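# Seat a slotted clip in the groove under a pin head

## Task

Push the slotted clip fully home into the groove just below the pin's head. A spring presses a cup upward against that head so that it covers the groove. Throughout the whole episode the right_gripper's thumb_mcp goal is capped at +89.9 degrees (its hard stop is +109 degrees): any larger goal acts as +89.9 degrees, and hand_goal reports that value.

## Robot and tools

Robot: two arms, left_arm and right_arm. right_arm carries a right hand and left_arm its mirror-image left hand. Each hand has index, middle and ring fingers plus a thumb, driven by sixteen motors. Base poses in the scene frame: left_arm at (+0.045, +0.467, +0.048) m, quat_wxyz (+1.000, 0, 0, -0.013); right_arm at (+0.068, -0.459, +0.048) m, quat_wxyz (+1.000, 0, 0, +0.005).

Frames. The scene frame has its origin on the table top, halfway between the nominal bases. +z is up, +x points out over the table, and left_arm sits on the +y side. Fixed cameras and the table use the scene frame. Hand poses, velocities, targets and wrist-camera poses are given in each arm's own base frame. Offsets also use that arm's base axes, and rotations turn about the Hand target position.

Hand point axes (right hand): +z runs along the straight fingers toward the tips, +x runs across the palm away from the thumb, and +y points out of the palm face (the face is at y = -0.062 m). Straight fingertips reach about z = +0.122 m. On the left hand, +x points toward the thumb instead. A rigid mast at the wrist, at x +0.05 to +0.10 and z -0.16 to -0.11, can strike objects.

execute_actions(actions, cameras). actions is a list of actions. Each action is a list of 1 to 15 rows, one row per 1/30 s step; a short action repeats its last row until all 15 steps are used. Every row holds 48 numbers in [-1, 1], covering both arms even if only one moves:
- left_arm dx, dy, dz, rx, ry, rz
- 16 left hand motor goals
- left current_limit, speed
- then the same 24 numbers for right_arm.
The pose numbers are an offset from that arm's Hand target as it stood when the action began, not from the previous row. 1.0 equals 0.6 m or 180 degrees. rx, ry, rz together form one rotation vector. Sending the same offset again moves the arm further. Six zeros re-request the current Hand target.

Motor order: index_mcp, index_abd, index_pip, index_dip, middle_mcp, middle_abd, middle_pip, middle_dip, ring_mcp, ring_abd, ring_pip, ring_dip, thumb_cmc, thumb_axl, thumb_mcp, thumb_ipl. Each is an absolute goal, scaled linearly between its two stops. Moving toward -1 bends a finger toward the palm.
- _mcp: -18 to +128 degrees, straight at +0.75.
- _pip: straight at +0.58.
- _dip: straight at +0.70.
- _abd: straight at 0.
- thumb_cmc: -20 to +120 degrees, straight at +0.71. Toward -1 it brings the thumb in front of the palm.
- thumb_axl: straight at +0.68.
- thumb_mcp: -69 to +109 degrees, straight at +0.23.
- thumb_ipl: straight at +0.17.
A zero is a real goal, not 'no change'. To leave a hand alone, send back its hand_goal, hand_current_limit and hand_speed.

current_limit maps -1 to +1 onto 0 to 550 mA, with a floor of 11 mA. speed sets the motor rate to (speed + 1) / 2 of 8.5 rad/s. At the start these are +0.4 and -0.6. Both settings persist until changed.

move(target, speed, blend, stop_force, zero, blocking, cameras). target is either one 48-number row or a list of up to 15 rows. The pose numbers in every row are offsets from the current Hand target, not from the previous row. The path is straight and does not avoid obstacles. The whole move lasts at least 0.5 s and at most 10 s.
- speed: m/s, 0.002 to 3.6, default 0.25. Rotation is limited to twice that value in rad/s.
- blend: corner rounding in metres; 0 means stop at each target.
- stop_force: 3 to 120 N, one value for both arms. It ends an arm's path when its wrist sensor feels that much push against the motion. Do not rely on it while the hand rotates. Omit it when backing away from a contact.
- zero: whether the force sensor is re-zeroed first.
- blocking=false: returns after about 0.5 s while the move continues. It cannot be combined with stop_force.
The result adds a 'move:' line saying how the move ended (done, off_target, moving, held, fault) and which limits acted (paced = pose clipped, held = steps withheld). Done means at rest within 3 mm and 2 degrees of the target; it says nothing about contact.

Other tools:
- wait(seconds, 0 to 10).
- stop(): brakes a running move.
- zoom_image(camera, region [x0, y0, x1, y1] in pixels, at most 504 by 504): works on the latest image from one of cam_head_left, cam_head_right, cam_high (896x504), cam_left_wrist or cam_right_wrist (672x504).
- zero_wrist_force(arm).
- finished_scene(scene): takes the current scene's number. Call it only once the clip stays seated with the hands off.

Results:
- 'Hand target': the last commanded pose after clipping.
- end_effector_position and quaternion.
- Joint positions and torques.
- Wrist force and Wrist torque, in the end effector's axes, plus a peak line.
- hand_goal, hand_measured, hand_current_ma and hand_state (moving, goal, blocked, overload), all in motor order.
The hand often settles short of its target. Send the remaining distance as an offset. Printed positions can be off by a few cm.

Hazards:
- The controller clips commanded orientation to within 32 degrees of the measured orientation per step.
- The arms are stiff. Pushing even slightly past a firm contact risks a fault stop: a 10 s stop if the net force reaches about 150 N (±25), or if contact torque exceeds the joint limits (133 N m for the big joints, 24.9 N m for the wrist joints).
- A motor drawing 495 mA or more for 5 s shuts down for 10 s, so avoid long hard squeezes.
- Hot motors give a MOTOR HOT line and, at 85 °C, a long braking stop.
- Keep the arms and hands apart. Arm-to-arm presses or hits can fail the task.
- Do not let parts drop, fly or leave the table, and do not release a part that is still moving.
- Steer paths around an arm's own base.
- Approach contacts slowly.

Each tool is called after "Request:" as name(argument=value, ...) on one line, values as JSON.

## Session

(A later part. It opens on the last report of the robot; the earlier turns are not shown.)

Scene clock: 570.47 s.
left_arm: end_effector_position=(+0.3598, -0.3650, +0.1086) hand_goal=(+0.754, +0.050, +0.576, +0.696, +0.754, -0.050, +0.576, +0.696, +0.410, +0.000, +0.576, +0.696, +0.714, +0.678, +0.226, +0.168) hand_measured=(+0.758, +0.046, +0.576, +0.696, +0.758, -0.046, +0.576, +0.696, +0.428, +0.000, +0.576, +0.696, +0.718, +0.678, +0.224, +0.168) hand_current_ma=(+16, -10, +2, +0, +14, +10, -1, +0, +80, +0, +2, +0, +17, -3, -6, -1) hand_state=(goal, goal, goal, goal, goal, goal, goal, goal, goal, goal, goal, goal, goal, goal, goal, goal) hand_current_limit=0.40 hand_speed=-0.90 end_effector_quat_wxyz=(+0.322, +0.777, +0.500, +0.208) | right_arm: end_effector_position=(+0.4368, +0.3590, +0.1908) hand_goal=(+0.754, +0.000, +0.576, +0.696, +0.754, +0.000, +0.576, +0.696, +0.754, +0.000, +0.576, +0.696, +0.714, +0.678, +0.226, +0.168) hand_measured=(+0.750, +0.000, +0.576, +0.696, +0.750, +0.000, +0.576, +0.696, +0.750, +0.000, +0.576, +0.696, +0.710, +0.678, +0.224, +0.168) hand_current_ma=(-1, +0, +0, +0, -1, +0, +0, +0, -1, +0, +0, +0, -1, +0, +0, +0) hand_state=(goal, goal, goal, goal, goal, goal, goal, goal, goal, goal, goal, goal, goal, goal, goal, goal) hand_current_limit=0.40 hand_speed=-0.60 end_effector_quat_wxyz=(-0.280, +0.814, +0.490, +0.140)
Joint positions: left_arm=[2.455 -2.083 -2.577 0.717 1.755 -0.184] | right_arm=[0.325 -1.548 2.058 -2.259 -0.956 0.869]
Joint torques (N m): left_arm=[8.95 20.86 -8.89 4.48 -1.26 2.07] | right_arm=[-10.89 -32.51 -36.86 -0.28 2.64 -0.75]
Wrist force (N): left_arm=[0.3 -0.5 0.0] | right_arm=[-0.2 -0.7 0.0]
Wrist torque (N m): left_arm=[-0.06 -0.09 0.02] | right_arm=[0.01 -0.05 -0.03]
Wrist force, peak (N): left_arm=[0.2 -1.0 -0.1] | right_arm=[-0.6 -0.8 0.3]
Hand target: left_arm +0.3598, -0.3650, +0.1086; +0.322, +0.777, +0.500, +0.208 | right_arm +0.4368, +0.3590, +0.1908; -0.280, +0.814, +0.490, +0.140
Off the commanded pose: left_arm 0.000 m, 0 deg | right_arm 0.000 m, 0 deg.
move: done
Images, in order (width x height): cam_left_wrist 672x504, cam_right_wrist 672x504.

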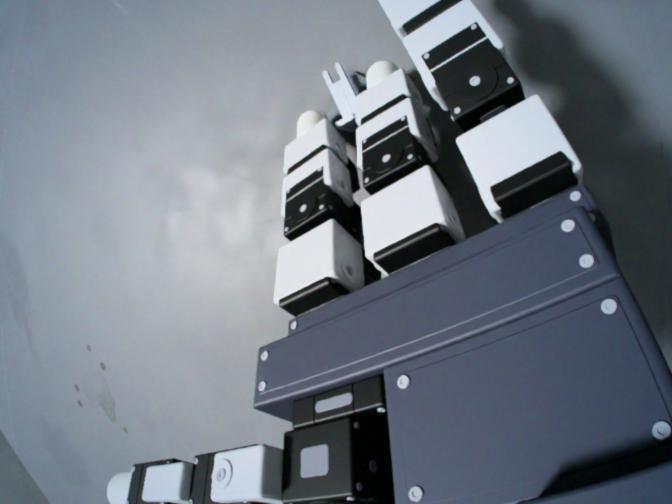

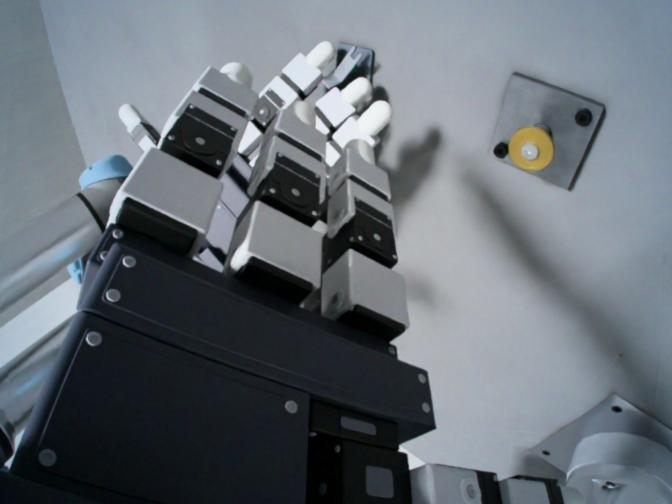

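Request:
move(target=[-0.00106,0.00048,0.0008,0,0,0,0.754,0.0,0.576,0.696,0.754,0.0,0.576,0.696,0.41,0,0.576,0.696,0.714,0.678,0.226,0.168,0.4,-0.9,0,0,0,0,0,0,0.754,0,0.576,0.696,0.754,0,0.576,0.696,0.754,0,0.576,0.696,0.714,0.678,0.226,0.168,0.4,-0.6], speed=0.03)

Request:
execute_actions(actions=[[[0,0,0,0,0,0,0.754,-0.03,0.576,0.696,0.754,0.03,0.576,0.696,0.41,0,0.576,0.696,0.714,0.678,0.226,0.168,0.4,-0.95,0,0,0,0,0,0,0.754,0,0.576,0.696,0.754,0,0.576,0.696,0.754,0,0.576,0.696,0.714,0.678,0.226,0.168,0.4,-0.6]]], cameras=["cam_left_wrist","cam_right_wrist"])

Request:
zoom_image(camera="cam_right_wrist", region=[300, 25, 380, 95])

Request:
zoom_image(camera="cam_left_wrist", region=[290, 50, 400, 140])

Scene clock: 579.37 s.
left_arm: end_effector_position=(+0.3592, -0.3647, +0.1091) hand_goal=(+0.754, +0.000, +0.576, +0.696, +0.754, +0.000, +0.576, +0.696, +0.410, +0.000, +0.576, +0.696, +0.714, +0.678, +0.226, +0.168) hand_measured=(+0.758, +0.004, +0.576, +0.696, +0.758, -0.004, +0.576, +0.696, +0.428, +0.000, +0.576, +0.696, +0.718, +0.678, +0.224, +0.168) hand_current_ma=(+16, +10, +2, +0, +14, -10, -1, +0, +80, +0, +2, +0, +17, -3, -6, -1) hand_state=(goal, goal, goal, goal, goal, goal, goal, goal, goal, goal, goal, goal, goal, goal, goal, goal) hand_current_limit=0.40 hand_speed=-0.90 end_effector_quat_wxyz=(+0.322, +0.777, +0.500, +0.208) | right_arm: end_effector_position=(+0.4368, +0.3590, +0.1908) hand_goal=(+0.754, +0.000, +0.576, +0.696, +0.754, +0.000, +0.576, +0.696, +0.754, +0.000, +0.576, +0.696, +0.714, +0.678, +0.226, +0.168) hand_measured=(+0.750, +0.000, +0.576, +0.696, +0.750, +0.000, +0.576, +0.696, +0.750, +0.000, +0.576, +0.696, +0.710, +0.678, +0.224, +0.168) hand_current_ma=(-1, +0, +0, +0, -1, +0, +0, +0, -1, +0, +0, +0, -1, +0, +0, +0) hand_state=(goal, goal, goal, goal, goal, goal, goal, goal, goal, goal, goal, goal, goal, goal, goal, goal) hand_current_limit=0.40 hand_speed=-0.60 end_effector_quat_wxyz=(-0.280, +0.814, +0.490, +0.140)
Joint positions: left_arm=[2.454 -2.081 -2.579 0.716 1.755 -0.185] | right_arm=[0.325 -1.548 2.058 -2.259 -0.956 0.869]
Joint torques (N m): left_arm=[-5.71 32.47 -8.95 1.43 2.1 -2.38] | right_arm=[-11.68 -32.5 -36.52 -0.37 2.76 -0.87]
Wrist force (N): left_arm=[0.0 -0.6 0.1] | right_arm=[0.0 -0.6 0.2]
Wrist torque (N m): left_arm=[-0.08 -0.06 0.01] | right_arm=[0.00 -0.08 -0.01]
Wrist force, peak (N): left_arm=[0.2 -1.0 0.1] | right_arm=[-0.4 -1.0 0.4]
Hand target: left_arm +0.3592, -0.3647, +0.1091; +0.322, +0.777, +0.500, +0.208 | right_arm +0.4368, +0.3590, +0.1908; -0.280, +0.814, +0.490, +0.140
Off the commanded pose: left_arm 0.000 m, 0 deg | right_arm 0.000 m, 0 deg.
move: done

Scene clock: 580.07 s.
left_arm: end_effector_position=(+0.3592, -0.3647, +0.1091) hand_goal=(+0.754, -0.030, +0.576, +0.696, +0.754, +0.030, +0.576, +0.696, +0.410, +0.000, +0.576, +0.696, +0.714, +0.678, +0.226, +0.168) hand_measured=(+0.758, -0.004, +0.576, +0.696, +0.758, +0.004, +0.576, +0.696, +0.428, +0.000, +0.576, +0.696, +0.718, +0.678, +0.224, +0.168) hand_current_ma=(+16, +90, +2, +0, +16, -92, -1, +0, +80, +0, +2, +0, +17, -3, -6, -1) hand_state=(goal, blocked, goal, goal, goal, blocked, goal, goal, goal, goal, goal, goal, goal, goal, goal, goal) hand_current_limit=0.40 hand_speed=-0.95 end_effector_quat_wxyz=(+0.322, +0.777, +0.500, +0.208) | right_arm: end_effector_position=(+0.4368, +0.3590, +0.1908) hand_goal=(+0.754, +0.000, +0.576, +0.696, +0.754, +0.000, +0.576, +0.696, +0.754, +0.000, +0.576, +0.696, +0.714, +0.678, +0.226, +0.168) hand_measured=(+0.750, +0.000, +0.576, +0.696, +0.750, +0.000, +0.576, +0.696, +0.750, +0.000, +0.576, +0.696, +0.710, +0.678, +0.224, +0.168) hand_current_ma=(-1, +0, +0, +0, -1, +0, +0, +0, -1, +0, +0, +0, -1, +0, +0, +0) hand_state=(goal, goal, goal, goal, goal, goal, goal, goal, goal, goal, goal, goal, goal, goal, goal, goal) hand_current_limit=0.40 hand_speed=-0.60 end_effector_quat_wxyz=(-0.280, +0.814, +0.490, +0.140)
Joint positions: left_arm=[2.454 -2.081 -2.579 0.716 1.755 -0.185] | right_arm=[0.325 -1.548 2.058 -2.259 -0.956 0.869]
Joint torques (N m): left_arm=[-6.37 32.6 -9.32 1.39 1.92 -2.19] | right_arm=[-11.34 -32.9 -36.84 -0.28 2.7 -0.85]
Wrist force (N): left_arm=[0.0 -0.8 0.2] | right_arm=[-0.3 -0.5 0.3]
Wrist torque (N m): left_arm=[-0.12 -0.06 0.02] | right_arm=[0.00 -0.05 -0.03]
Wrist force, peak (N): left_arm=[0.4 -1.0 0.3] | right_arm=[-0.6 -1.0 0.2]
Hand target: left_arm +0.3592, -0.3647, +0.1091; +0.322, +0.777, +0.500, +0.208 | right_arm +0.4368, +0.3590, +0.1908; -0.280, +0.814, +0.490, +0.140
Off the commanded pose: left_arm 0.000 m, 0 deg | right_arm 0.000 m, 0 deg.
Step readings (end_effector_position of left_arm | right_arm):
0: (+0.3592, -0.3647, +0.1091) | (+0.4368, +0.3590, +0.1908)
1: (+0.3592, -0.3647, +0.1091) | (+0.4368, +0.3590, +0.1908)
2: (+0.3592, -0.3647, +0.1091) | (+0.4368, +0.3590, +0.1908)
4: (+0.3592, -0.3647, +0.1091) | (+0.4368, +0.3590, +0.1908)
8: (+0.3592, -0.3647, +0.1091) | (+0.4368, +0.3590, +0.1908)
15: (+0.3592, -0.3647, +0.1091) | (+0.4368, +0.3590, +0.1908)
Images, in order (width x height): cam_left_wrist 672x504, cam_right_wrist 672x504.

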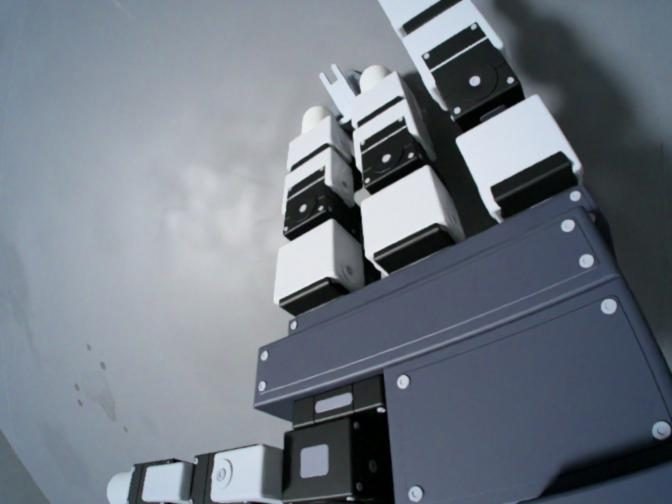

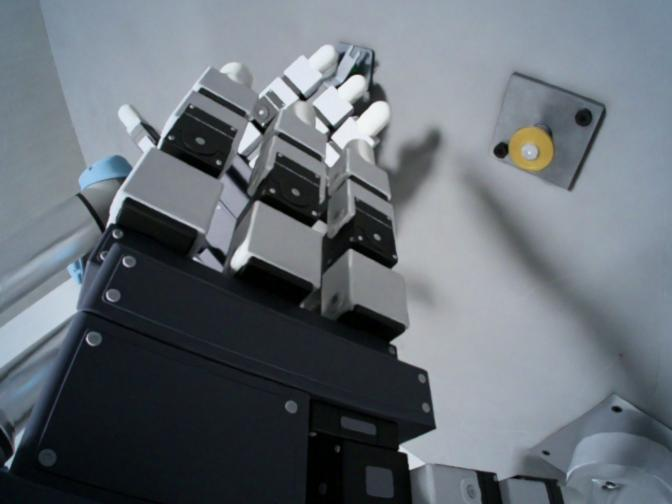

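Scaled by 6.300 from the camera's 672x504 image, which has a finer 960x720 frame.

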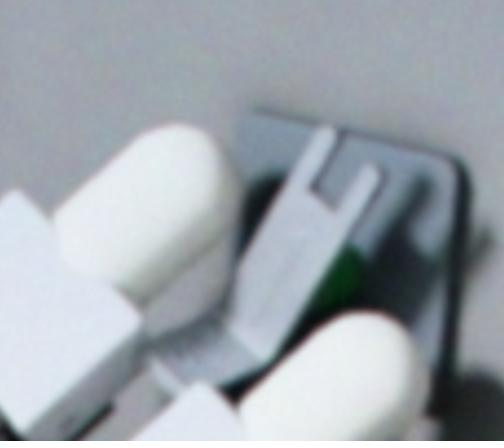

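Scaled by 4.582 from the camera's 672x504 image, which has a finer 960x720 frame.

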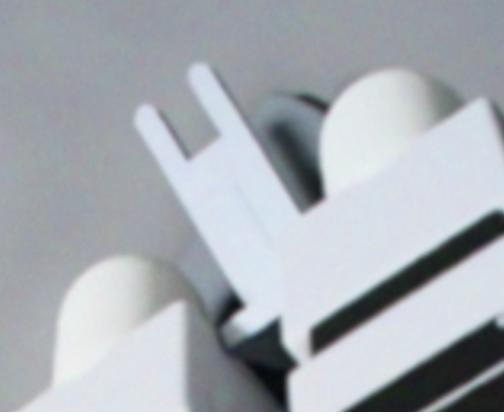

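Request:
wait(seconds=0.5, cameras=["cam_left_wrist","cam_right_wrist","cam_high"])

Request:
zoom_image(camera="cam_right_wrist", region=[315, 35, 375, 95])

Request:
zoom_image(camera="cam_left_wrist", region=[310, 60, 390, 140])

Request:
zoom_image(camera="cam_high", region=[380, 200, 480, 280])

Scene clock: 596.60 s.
left_arm: end_effector_position=(+0.3592, -0.3647, +0.1091) hand_goal=(+0.754, -0.030, +0.576, +0.696, +0.754, +0.030, +0.576, +0.696, +0.410, +0.000, +0.576, +0.696, +0.714, +0.678, +0.226, +0.168) hand_measured=(+0.758, -0.004, +0.576, +0.696, +0.758, +0.004, +0.576, +0.696, +0.428, +0.000, +0.576, +0.696, +0.718, +0.678, +0.224, +0.168) hand_current_ma=(+16, +90, +2, +0, +16, -92, -1, +0, +80, +0, +2, +0, +17, -3, -6, -1) hand_state=(goal, blocked, goal, goal, goal, blocked, goal, goal, goal, goal, goal, goal, goal, goal, goal, goal) hand_current_limit=0.40 hand_speed=-0.95 end_effector_quat_wxyz=(+0.322, +0.777, +0.500, +0.208) | right_arm: end_effector_position=(+0.4368, +0.3590, +0.1908) hand_goal=(+0.754, +0.000, +0.576, +0.696, +0.754, +0.000, +0.576, +0.696, +0.754, +0.000, +0.576, +0.696, +0.714, +0.678, +0.226, +0.168) hand_measured=(+0.750, +0.000, +0.576, +0.696, +0.750, +0.000, +0.576, +0.696, +0.750, +0.000, +0.576, +0.696, +0.710, +0.678, +0.224, +0.168) hand_current_ma=(-1, +0, +0, +0, -1, +0, +0, +0, -1, +0, +0, +0, -1, +0, +0, +0) hand_state=(goal, goal, goal, goal, goal, goal, goal, goal, goal, goal, goal, goal, goal, goal, goal, goal) hand_current_limit=0.40 hand_speed=-0.60 end_effector_quat_wxyz=(-0.280, +0.814, +0.490, +0.140)
Joint positions: left_arm=[2.454 -2.081 -2.579 0.716 1.755 -0.185] | right_arm=[0.325 -1.548 2.058 -2.259 -0.956 0.869]
Joint torques (N m): left_arm=[-6.22 33.05 -8.65 1.34 1.88 -2.35] | right_arm=[-11.61 -32.17 -36.81 -0.36 2.72 -0.94]
Wrist force (N): left_arm=[0.0 -0.8 -0.2] | right_arm=[-0.4 -0.7 0.1]
Wrist torque (N m): left_arm=[-0.08 -0.06 0.02] | right_arm=[-0.01 -0.03 -0.04]
Wrist force, peak (N): left_arm=[0.2 -1.2 0.2] | right_arm=[-0.6 -1.0 0.4]
Hand target: left_arm +0.3592, -0.3647, +0.1091; +0.322, +0.777, +0.500, +0.208 | right_arm +0.4368, +0.3590, +0.1908; -0.280, +0.814, +0.490, +0.140
Off the commanded pose: left_arm 0.000 m, 0 deg | right_arm 0.000 m, 0 deg.
wait: 0.50 s; at rest from the start
Images, in order (width x height): cam_high 896x504, cam_left_wrist 672x504, cam_right_wrist 672x504.

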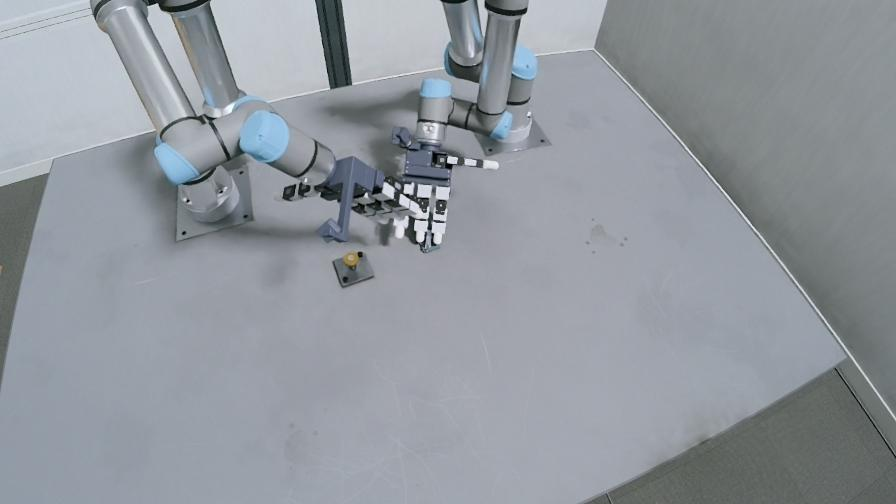

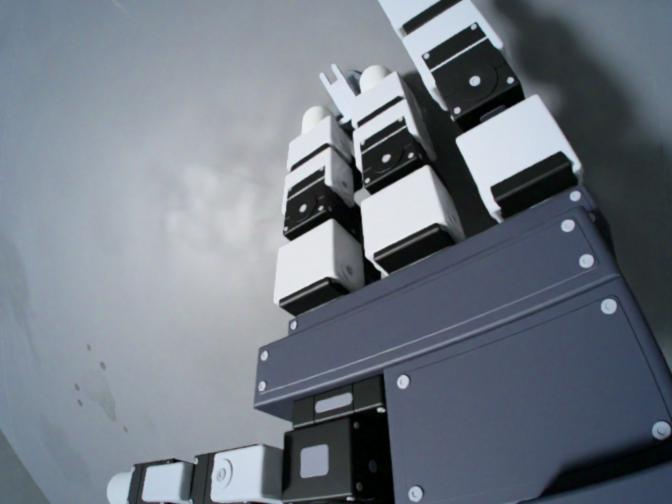

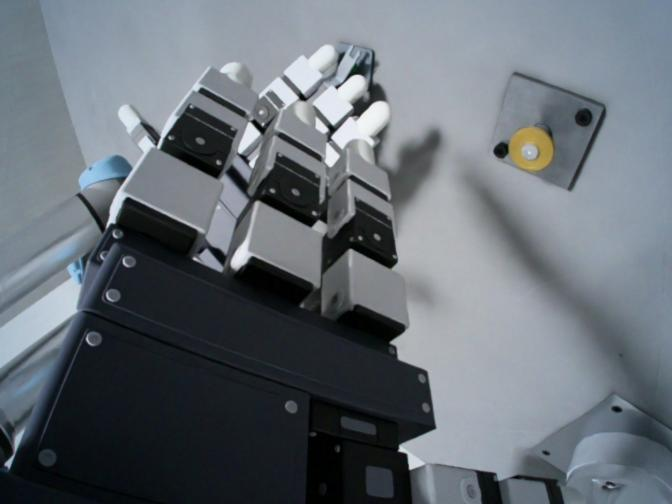

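Scaled by 8.400 from the camera's 672x504 image, which has a finer 960x720 frame.

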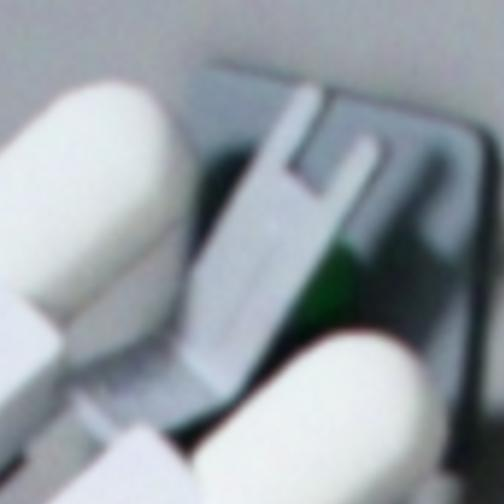

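Scaled by 6.300 from the camera's 672x504 image, which has a finer 960x720 frame.

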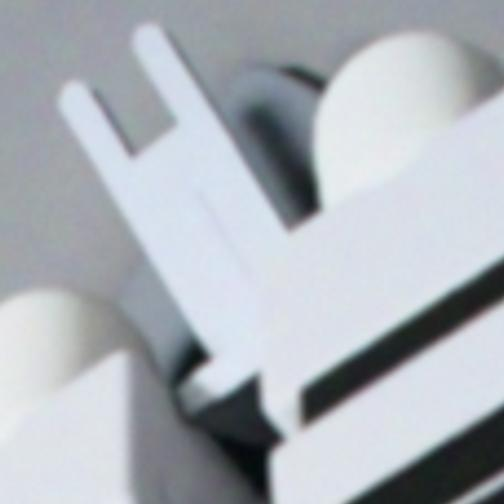

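Scaled by 5.040.

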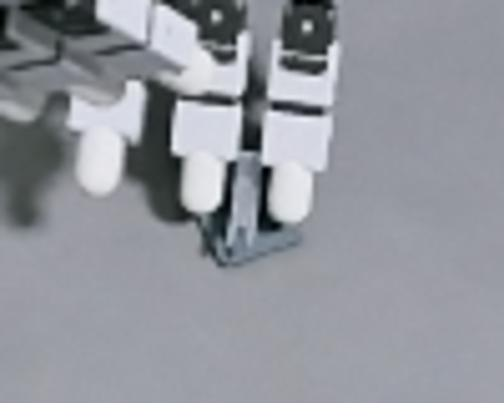

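Request:
move(target=[[0,0,0,0,0,0,0.754,0.04,0.576,0.696,0.754,-0.04,0.576,0.696,0.41,0,0.576,0.696,0.714,0.678,0.226,0.168,0.4,-0.95,0,0,0,0,0,0,0.754,0,0.576,0.696,0.754,0,0.576,0.696,0.754,0,0.576,0.696,0.714,0.678,0.226,0.168,0.4,-0.6],[-0.00427,-0.00132,0.004,0,0,0.0222,0.754,0.04,0.576,0.696,0.754,-0.04,0.576,0.696,0.41,0,0.576,0.696,0.714,0.678,0.226,0.168,0.4,-0.95,0,0,0,0,0,0,0.754,0,0.576,0.696,0.754,0,0.576,0.696,0.754,0,0.576,0.696,0.714,0.678,0.226,0.168,0.4,-0.6]], speed=0.03, cameras=["cam_left_wrist","cam_right_wrist","cam_high"])

Request:
zoom_image(camera="cam_right_wrist", region=[310, 35, 370, 95])

Request:
zoom_image(camera="cam_left_wrist", region=[290, 50, 400, 140])

Request:
zoom_image(camera="cam_high", region=[400, 210, 460, 260])

Scene clock: 622.93 s.
left_arm: end_effector_position=(+0.3566, -0.3655, +0.1115) hand_goal=(+0.754, +0.040, +0.576, +0.696, +0.754, -0.040, +0.576, +0.696, +0.410, +0.000, +0.576, +0.696, +0.714, +0.678, +0.226, +0.168) hand_measured=(+0.758, +0.036, +0.576, +0.696, +0.758, -0.036, +0.576, +0.696, +0.428, +0.000, +0.576, +0.696, +0.718, +0.678, +0.224, +0.168) hand_current_ma=(+16, -10, +2, +0, +16, +11, -1, +0, +80, +0, +2, +0, +17, -3, -6, -1) hand_state=(goal, goal, goal, goal, goal, goal, goal, goal, goal, goal, goal, goal, goal, goal, goal, goal) hand_current_limit=0.40 hand_speed=-0.95 end_effector_quat_wxyz=(+0.314, +0.759, +0.526, +0.219) | right_arm: end_effector_position=(+0.4368, +0.3590, +0.1908) hand_goal=(+0.754, +0.000, +0.576, +0.696, +0.754, +0.000, +0.576, +0.696, +0.754, +0.000, +0.576, +0.696, +0.714, +0.678, +0.226, +0.168) hand_measured=(+0.750, +0.000, +0.576, +0.696, +0.750, +0.000, +0.576, +0.696, +0.750, +0.000, +0.576, +0.696, +0.710, +0.678, +0.224, +0.168) hand_current_ma=(-1, +0, +0, +0, -1, +0, +0, +0, -1, +0, +0, +0, -1, +0, +0, +0) hand_state=(goal, goal, goal, goal, goal, goal, goal, goal, goal, goal, goal, goal, goal, goal, goal, goal) hand_current_limit=0.40 hand_speed=-0.60 end_effector_quat_wxyz=(-0.280, +0.814, +0.490, +0.140)
Joint positions: left_arm=[2.4 -2.067 -2.552 0.655 1.84 -0.277] | right_arm=[0.325 -1.548 2.058 -2.259 -0.956 0.869]
Joint torques (N m): left_arm=[-6.45 33.85 19.4 1.38 2.5 -2.2] | right_arm=[-11.03 -32.62 -36.12 -0.38 2.75 -0.95]
Wrist force (N): left_arm=[0.1 -1.0 0.0] | right_arm=[-0.5 -0.7 0.3]
Wrist torque (N m): left_arm=[-0.13 -0.07 0.12] | right_arm=[-0.03 -0.01 -0.06]
Wrist force, peak (N): left_arm=[0.4 -1.0 0.1] | right_arm=[-0.7 -1.0 -0.1]
Hand target: left_arm +0.3566, -0.3655, +0.1115; +0.314, +0.759, +0.526, +0.219 | right_arm +0.4368, +0.3590, +0.1908; -0.280, +0.814, +0.490, +0.140
Off the commanded pose: left_arm 0.000 m, 0 deg | right_arm 0.000 m, 0 deg.
move: done
Images, in order (width x height): cam_high 896x504, cam_left_wrist 672x504, cam_right_wrist 672x504.

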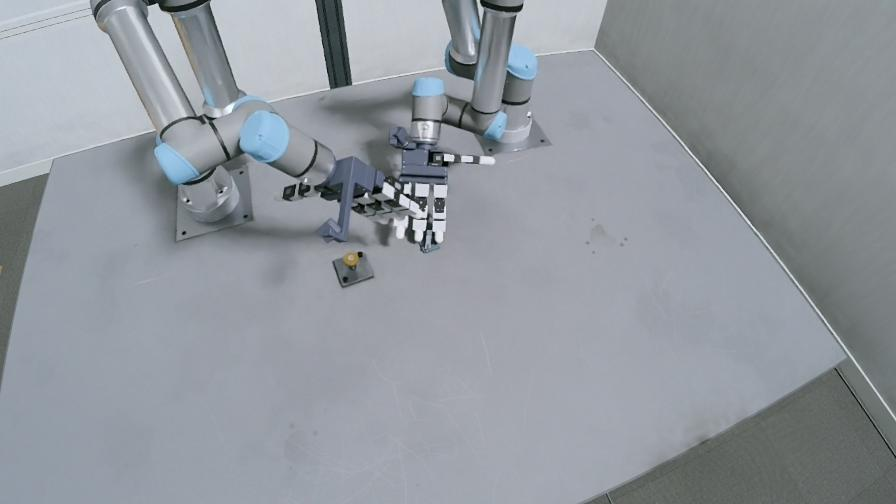

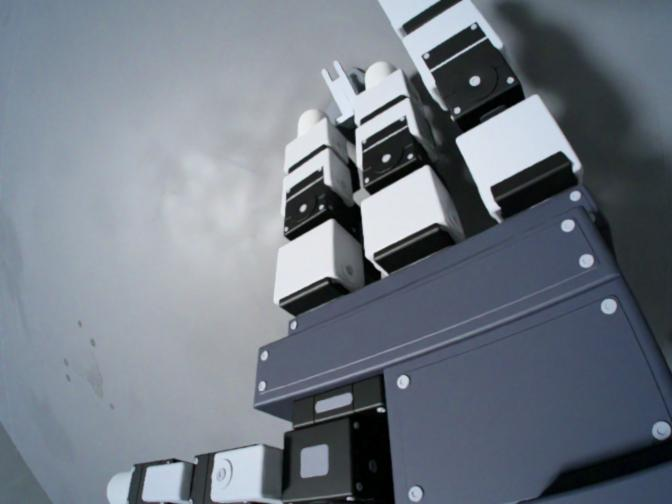

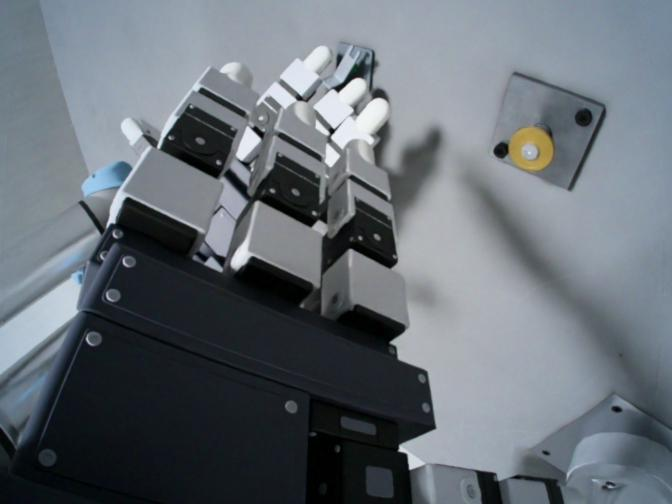

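Scaled by 8.400 from the camera's 672x504 image, which has a finer 960x720 frame.

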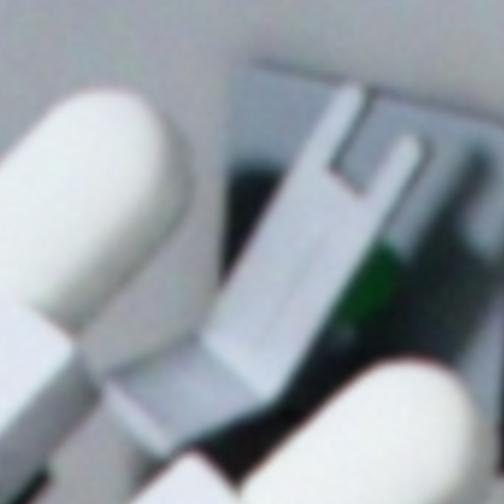

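Scaled by 4.582 from the camera's 672x504 image, which has a finer 960x720 frame.

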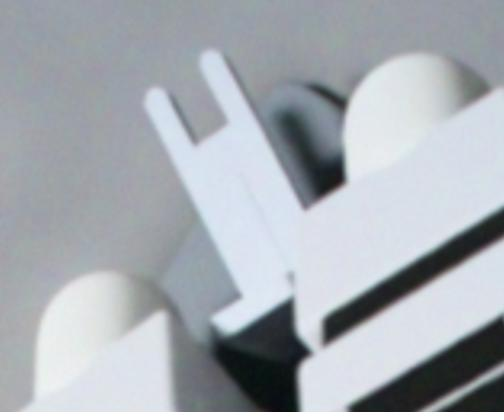

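Scaled by 8.400.

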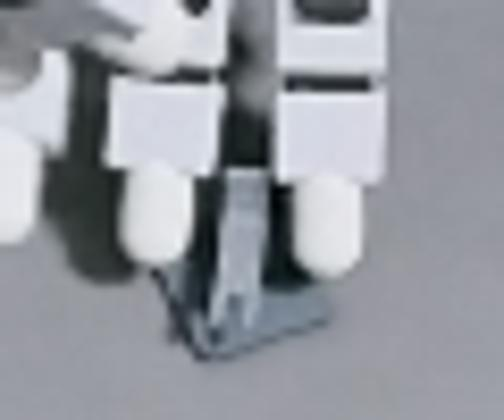

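Request:
move(target=[[-0.0018,0,0.0012,0,0,0,0.754,0.02,0.576,0.696,0.754,-0.02,0.576,0.696,0.41,0,0.576,0.696,0.714,0.678,0.226,0.168,0.4,-0.95,0,0,0,0,0,0,0.754,0,0.576,0.696,0.754,0,0.576,0.696,0.754,0,0.576,0.696,0.714,0.678,0.226,0.168,0.4,-0.6],[-0.0018,0,0.0012,0,0,0,0.754,-0.03,0.576,0.696,0.754,0.03,0.576,0.696,0.41,0,0.576,0.696,0.714,0.678,0.226,0.168,0.4,-0.97,0,0,0,0,0,0,0.754,0,0.576,0.696,0.754,0,0.576,0.696,0.754,0,0.576,0.696,0.714,0.678,0.226,0.168,0.4,-0.6]], speed=0.03, cameras=["cam_left_wrist","cam_right_wrist","cam_high"])

Request:
zoom_image(camera="cam_right_wrist", region=[310, 35, 370, 95])

Request:
zoom_image(camera="cam_left_wrist", region=[290, 50, 400, 140])

Request:
zoom_image(camera="cam_high", region=[400, 210, 460, 260])

Scene clock: 645.27 s.
left_arm: end_effector_position=(+0.3555, -0.3655, +0.1122) hand_goal=(+0.754, -0.030, +0.576, +0.696, +0.754, +0.030, +0.576, +0.696, +0.410, +0.000, +0.576, +0.696, +0.714, +0.678, +0.226, +0.168) hand_measured=(+0.758, -0.026, +0.576, +0.696, +0.758, +0.026, +0.576, +0.696, +0.428, +0.000, +0.576, +0.696, +0.718, +0.678, +0.224, +0.168) hand_current_ma=(+16, +11, +2, +0, +16, -11, -1, +0, +80, +0, +2, +0, +17, -3, -6, -1) hand_state=(goal, goal, goal, goal, goal, goal, goal, goal, goal, goal, goal, goal, goal, goal, goal, goal) hand_current_limit=0.40 hand_speed=-0.97 end_effector_quat_wxyz=(+0.314, +0.759, +0.526, +0.219) | right_arm: end_effector_position=(+0.4368, +0.3590, +0.1908) hand_goal=(+0.754, +0.000, +0.576, +0.696, +0.754, +0.000, +0.576, +0.696, +0.754, +0.000, +0.576, +0.696, +0.714, +0.678, +0.226, +0.168) hand_measured=(+0.750, +0.000, +0.576, +0.696, +0.750, +0.000, +0.576, +0.696, +0.750, +0.000, +0.576, +0.696, +0.710, +0.678, +0.224, +0.168) hand_current_ma=(-1, +0, +0, +0, -1, +0, +0, +0, -1, +0, +0, +0, -1, +0, +0, +0) hand_state=(goal, goal, goal, goal, goal, goal, goal, goal, goal, goal, goal, goal, goal, goal, goal, goal) hand_current_limit=0.40 hand_speed=-0.60 end_effector_quat_wxyz=(-0.280, +0.814, +0.490, +0.140)
Joint positions: left_arm=[2.398 -2.064 -2.553 0.653 1.842 -0.279] | right_arm=[0.325 -1.548 2.058 -2.259 -0.956 0.869]
Joint torques (N m): left_arm=[-6.41 33.34 -7.28 1.46 2.05 -2.31] | right_arm=[-10.86 -31.9 -36.62 -0.38 2.66 -0.94]
Wrist force (N): left_arm=[0.2 -0.6 0.0] | right_arm=[-0.4 -0.6 0.1]
Wrist torque (N m): left_arm=[-0.08 -0.06 0.11] | right_arm=[0.02 -0.02 -0.05]
Wrist force, peak (N): left_arm=[0.1 -1.2 0.5] | right_arm=[-0.5 -1.0 0.3]
Hand target: left_arm +0.3555, -0.3655, +0.1122; +0.314, +0.759, +0.526, +0.219 | right_arm +0.4368, +0.3590, +0.1908; -0.280, +0.814, +0.490, +0.140
Off the commanded pose: left_arm 0.000 m, 0 deg | right_arm 0.000 m, 0 deg.
move: done
Images, in order (width x height): cam_high 896x504, cam_left_wrist 672x504, cam_right_wrist 672x504.

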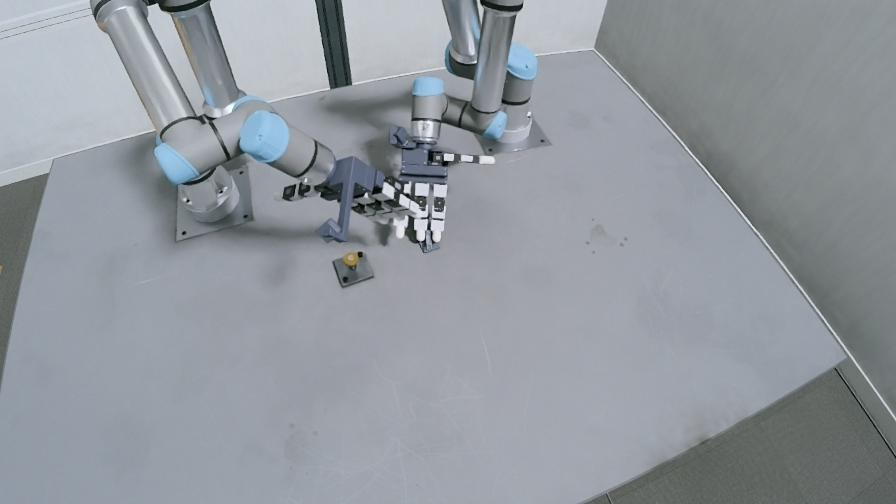

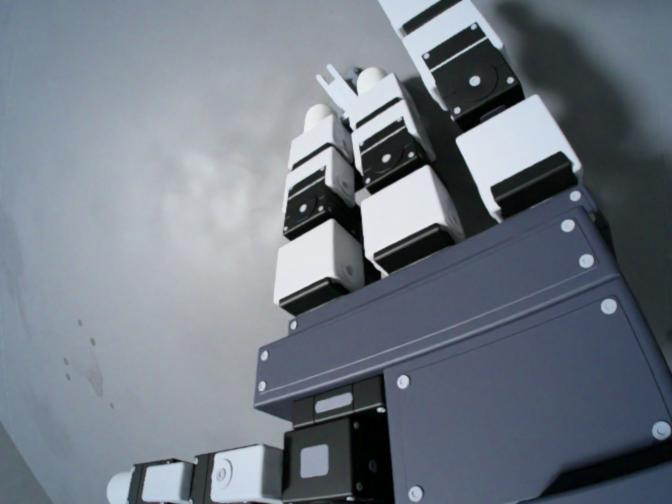

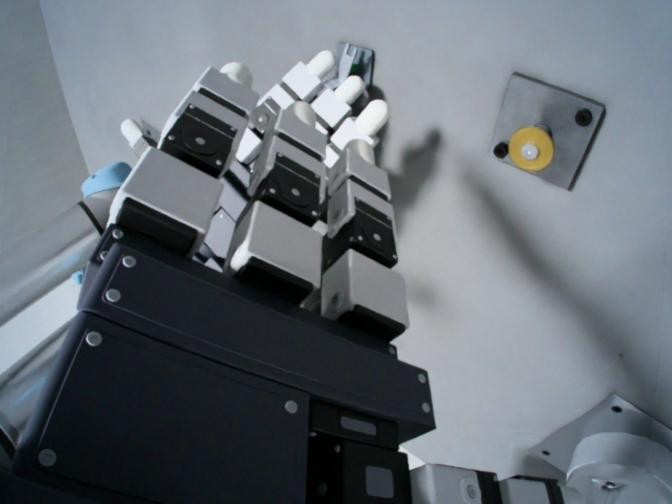

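Scaled by 8.400 from the camera's 672x504 image, which has a finer 960x720 frame.

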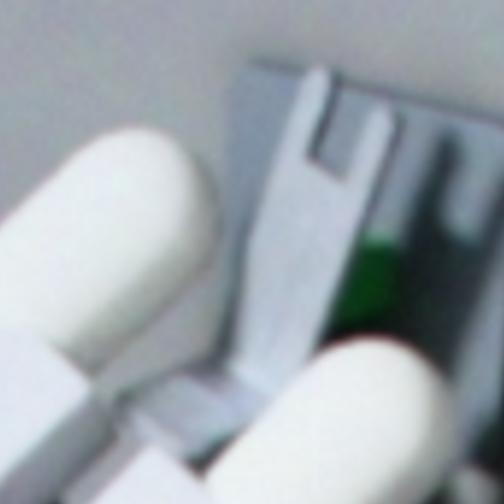

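Scaled by 4.582 from the camera's 672x504 image, which has a finer 960x720 frame.

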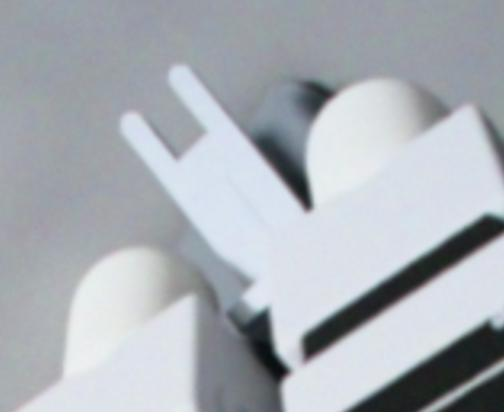

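Scaled by 8.400.

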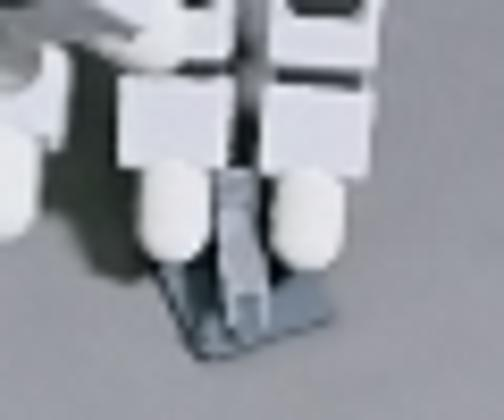

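Request:
move(target=[[0,0,0,0,0,0,0.754,0.05,0.576,0.696,0.754,-0.05,0.576,0.696,0.41,0,0.576,0.696,0.714,0.678,0.226,0.168,0.4,-0.9,0,0,0,0,0,0,0.754,0,0.576,0.696,0.754,0,0.576,0.696,0.754,0,0.576,0.696,0.714,0.678,0.226,0.168,0.4,-0.6],[0,0,0.04,0,0,0,0.754,0.05,0.576,0.261,0.754,-0.05,0.576,0.261,0.41,0,0.576,0.696,0.714,0.678,0.226,0.168,0.4,-0.8,0,0,0,0,0,0,0.754,0,0.576,0.696,0.754,0,0.576,0.696,0.754,0,0.576,0.696,0.714,0.678,0.226,0.168,0.4,-0.6],[-0.0213,-0.004,-0.0067,0,0,0.0556,0.754,0.05,0.576,0.261,0.754,-0.05,0.576,0.261,0.41,0,0.576,0.696,0.714,0.678,0.226,0.168,0.4,-0.8,0,0,0,0,0,0,0.754,0,0.576,0.696,0.754,0,0.576,0.696,0.754,0,0.576,0.696,0.714,0.678,0.226,0.168,0.4,-0.6]], speed=[0.03,0.05,0.05], cameras=["cam_left_wrist","cam_right_wrist","cam_high"])

Request:
zoom_image(camera="cam_right_wrist", region=[300, 25, 380, 105])

Request:
zoom_image(camera="cam_left_wrist", region=[290, 30, 410, 150])

Request:
zoom_image(camera="cam_high", region=[400, 210, 460, 260])

Scene clock: 700.83 s.
left_arm: end_effector_position=(+0.3427, -0.3679, +0.1082) hand_goal=(+0.754, +0.050, +0.576, +0.262, +0.754, -0.050, +0.576, +0.262, +0.410, +0.000, +0.576, +0.696, +0.714, +0.678, +0.226, +0.168) hand_measured=(+0.758, +0.046, +0.576, +0.266, +0.758, -0.046, +0.576, +0.266, +0.428, +0.000, +0.576, +0.696, +0.718, +0.678, +0.224, +0.168) hand_current_ma=(+16, -10, +2, +14, +16, +11, -1, +14, +80, +0, +2, +0, +17, -3, -6, -1) hand_state=(goal, goal, goal, goal, goal, goal, goal, goal, goal, goal, goal, goal, goal, goal, goal, goal) hand_current_limit=0.40 hand_speed=-0.80 end_effector_quat_wxyz=(+0.294, +0.710, +0.590, +0.246) end_effector_velocity=(+0.000, +0.000, -0.002) end_effector_angular_velocity=(+0.002, +0.003, +0.003) | right_arm: end_effector_position=(+0.4368, +0.3590, +0.1908) hand_goal=(+0.754, +0.000, +0.576, +0.696, +0.754, +0.000, +0.576, +0.696, +0.754, +0.000, +0.576, +0.696, +0.714, +0.678, +0.226, +0.168) hand_measured=(+0.750, +0.000, +0.576, +0.696, +0.750, +0.000, +0.576, +0.696, +0.750, +0.000, +0.576, +0.696, +0.710, +0.678, +0.224, +0.168) hand_current_ma=(-1, +0, +0, +0, -1, +0, +0, +0, -1, +0, +0, +0, -1, +0, +0, +0) hand_state=(goal, goal, goal, goal, goal, goal, goal, goal, goal, goal, goal, goal, goal, goal, goal, goal) hand_current_limit=0.40 hand_speed=-0.60 end_effector_quat_wxyz=(-0.280, +0.814, +0.490, +0.140)
Joint positions: left_arm=[2.269 -2.067 -2.482 0.494 2.039 -0.526] | right_arm=[0.325 -1.548 2.058 -2.259 -0.956 0.869]
Joint velocities: left_arm=[0.001 -0.005 0.001 -0.001 0.001 -0.002] | right_arm=[within noise]
Joint torques (N m): left_arm=[-6.23 21.37 21.05 1.4 2.4 -2.18] | right_arm=[-11.69 -32.21 -36.68 -0.33 2.72 -0.81]
Wrist force (N): left_arm=[0.2 -0.7 0.0] | right_arm=[-0.4 -0.7 0.3]
Wrist torque (N m): left_arm=[-0.08 -0.07 0.08] | right_arm=[-0.02 -0.02 -0.04]
Wrist force, peak (N): left_arm=[0.7 -1.2 -0.1] | right_arm=[-0.3 -1.1 0.3]
Hand target: left_arm +0.3427, -0.3679, +0.1082; +0.294, +0.710, +0.591, +0.246 | right_arm +0.4368, +0.3590, +0.1908; -0.280, +0.814, +0.490, +0.140
Off the commanded pose: left_arm 0.000 m, 0 deg | right_arm 0.000 m, 0 deg.
move: done
Images, in order (width x height): cam_high 896x504, cam_left_wrist 672x504, cam_right_wrist 672x504.

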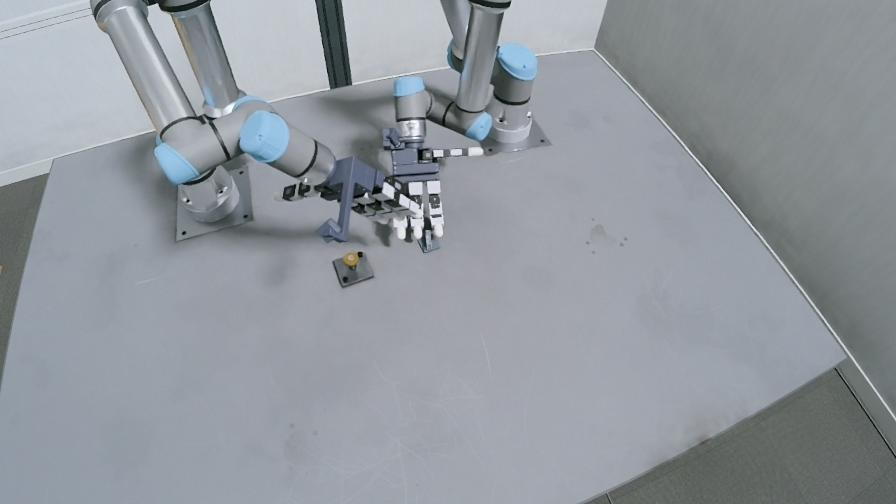

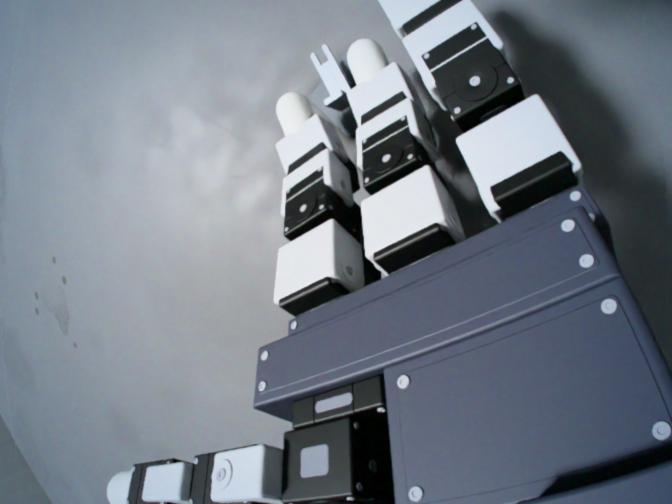

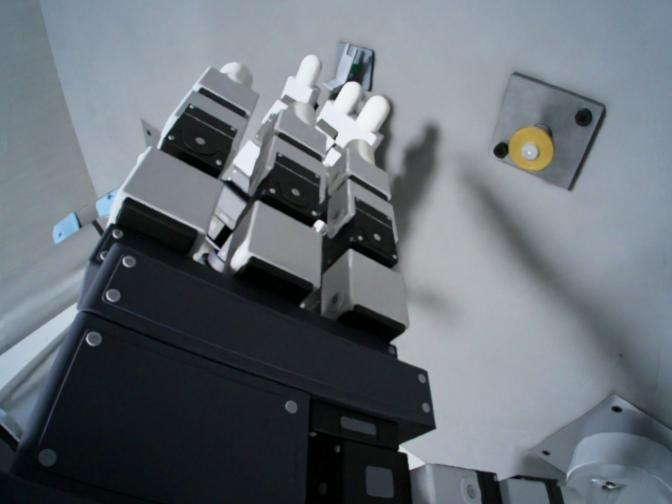

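Scaled by 6.300 from the camera's 672x504 image, which has a finer 960x720 frame.

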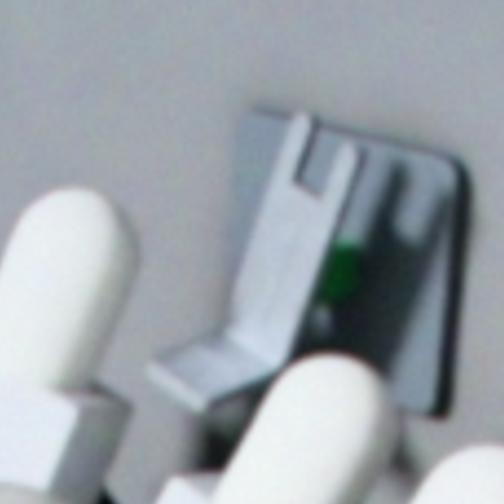

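Scaled by 4.200 from the camera's 672x504 image, which has a finer 960x720 frame.

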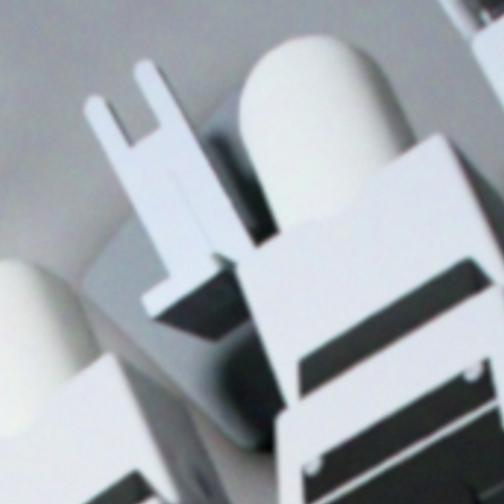

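Scaled by 8.400.

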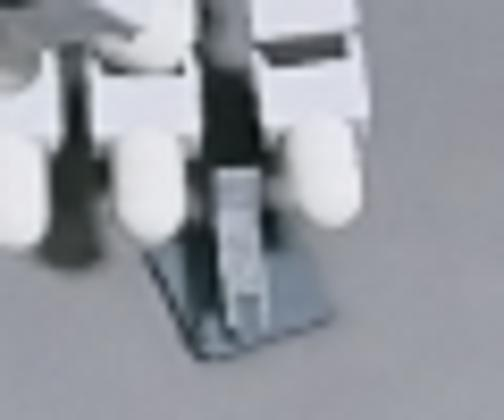

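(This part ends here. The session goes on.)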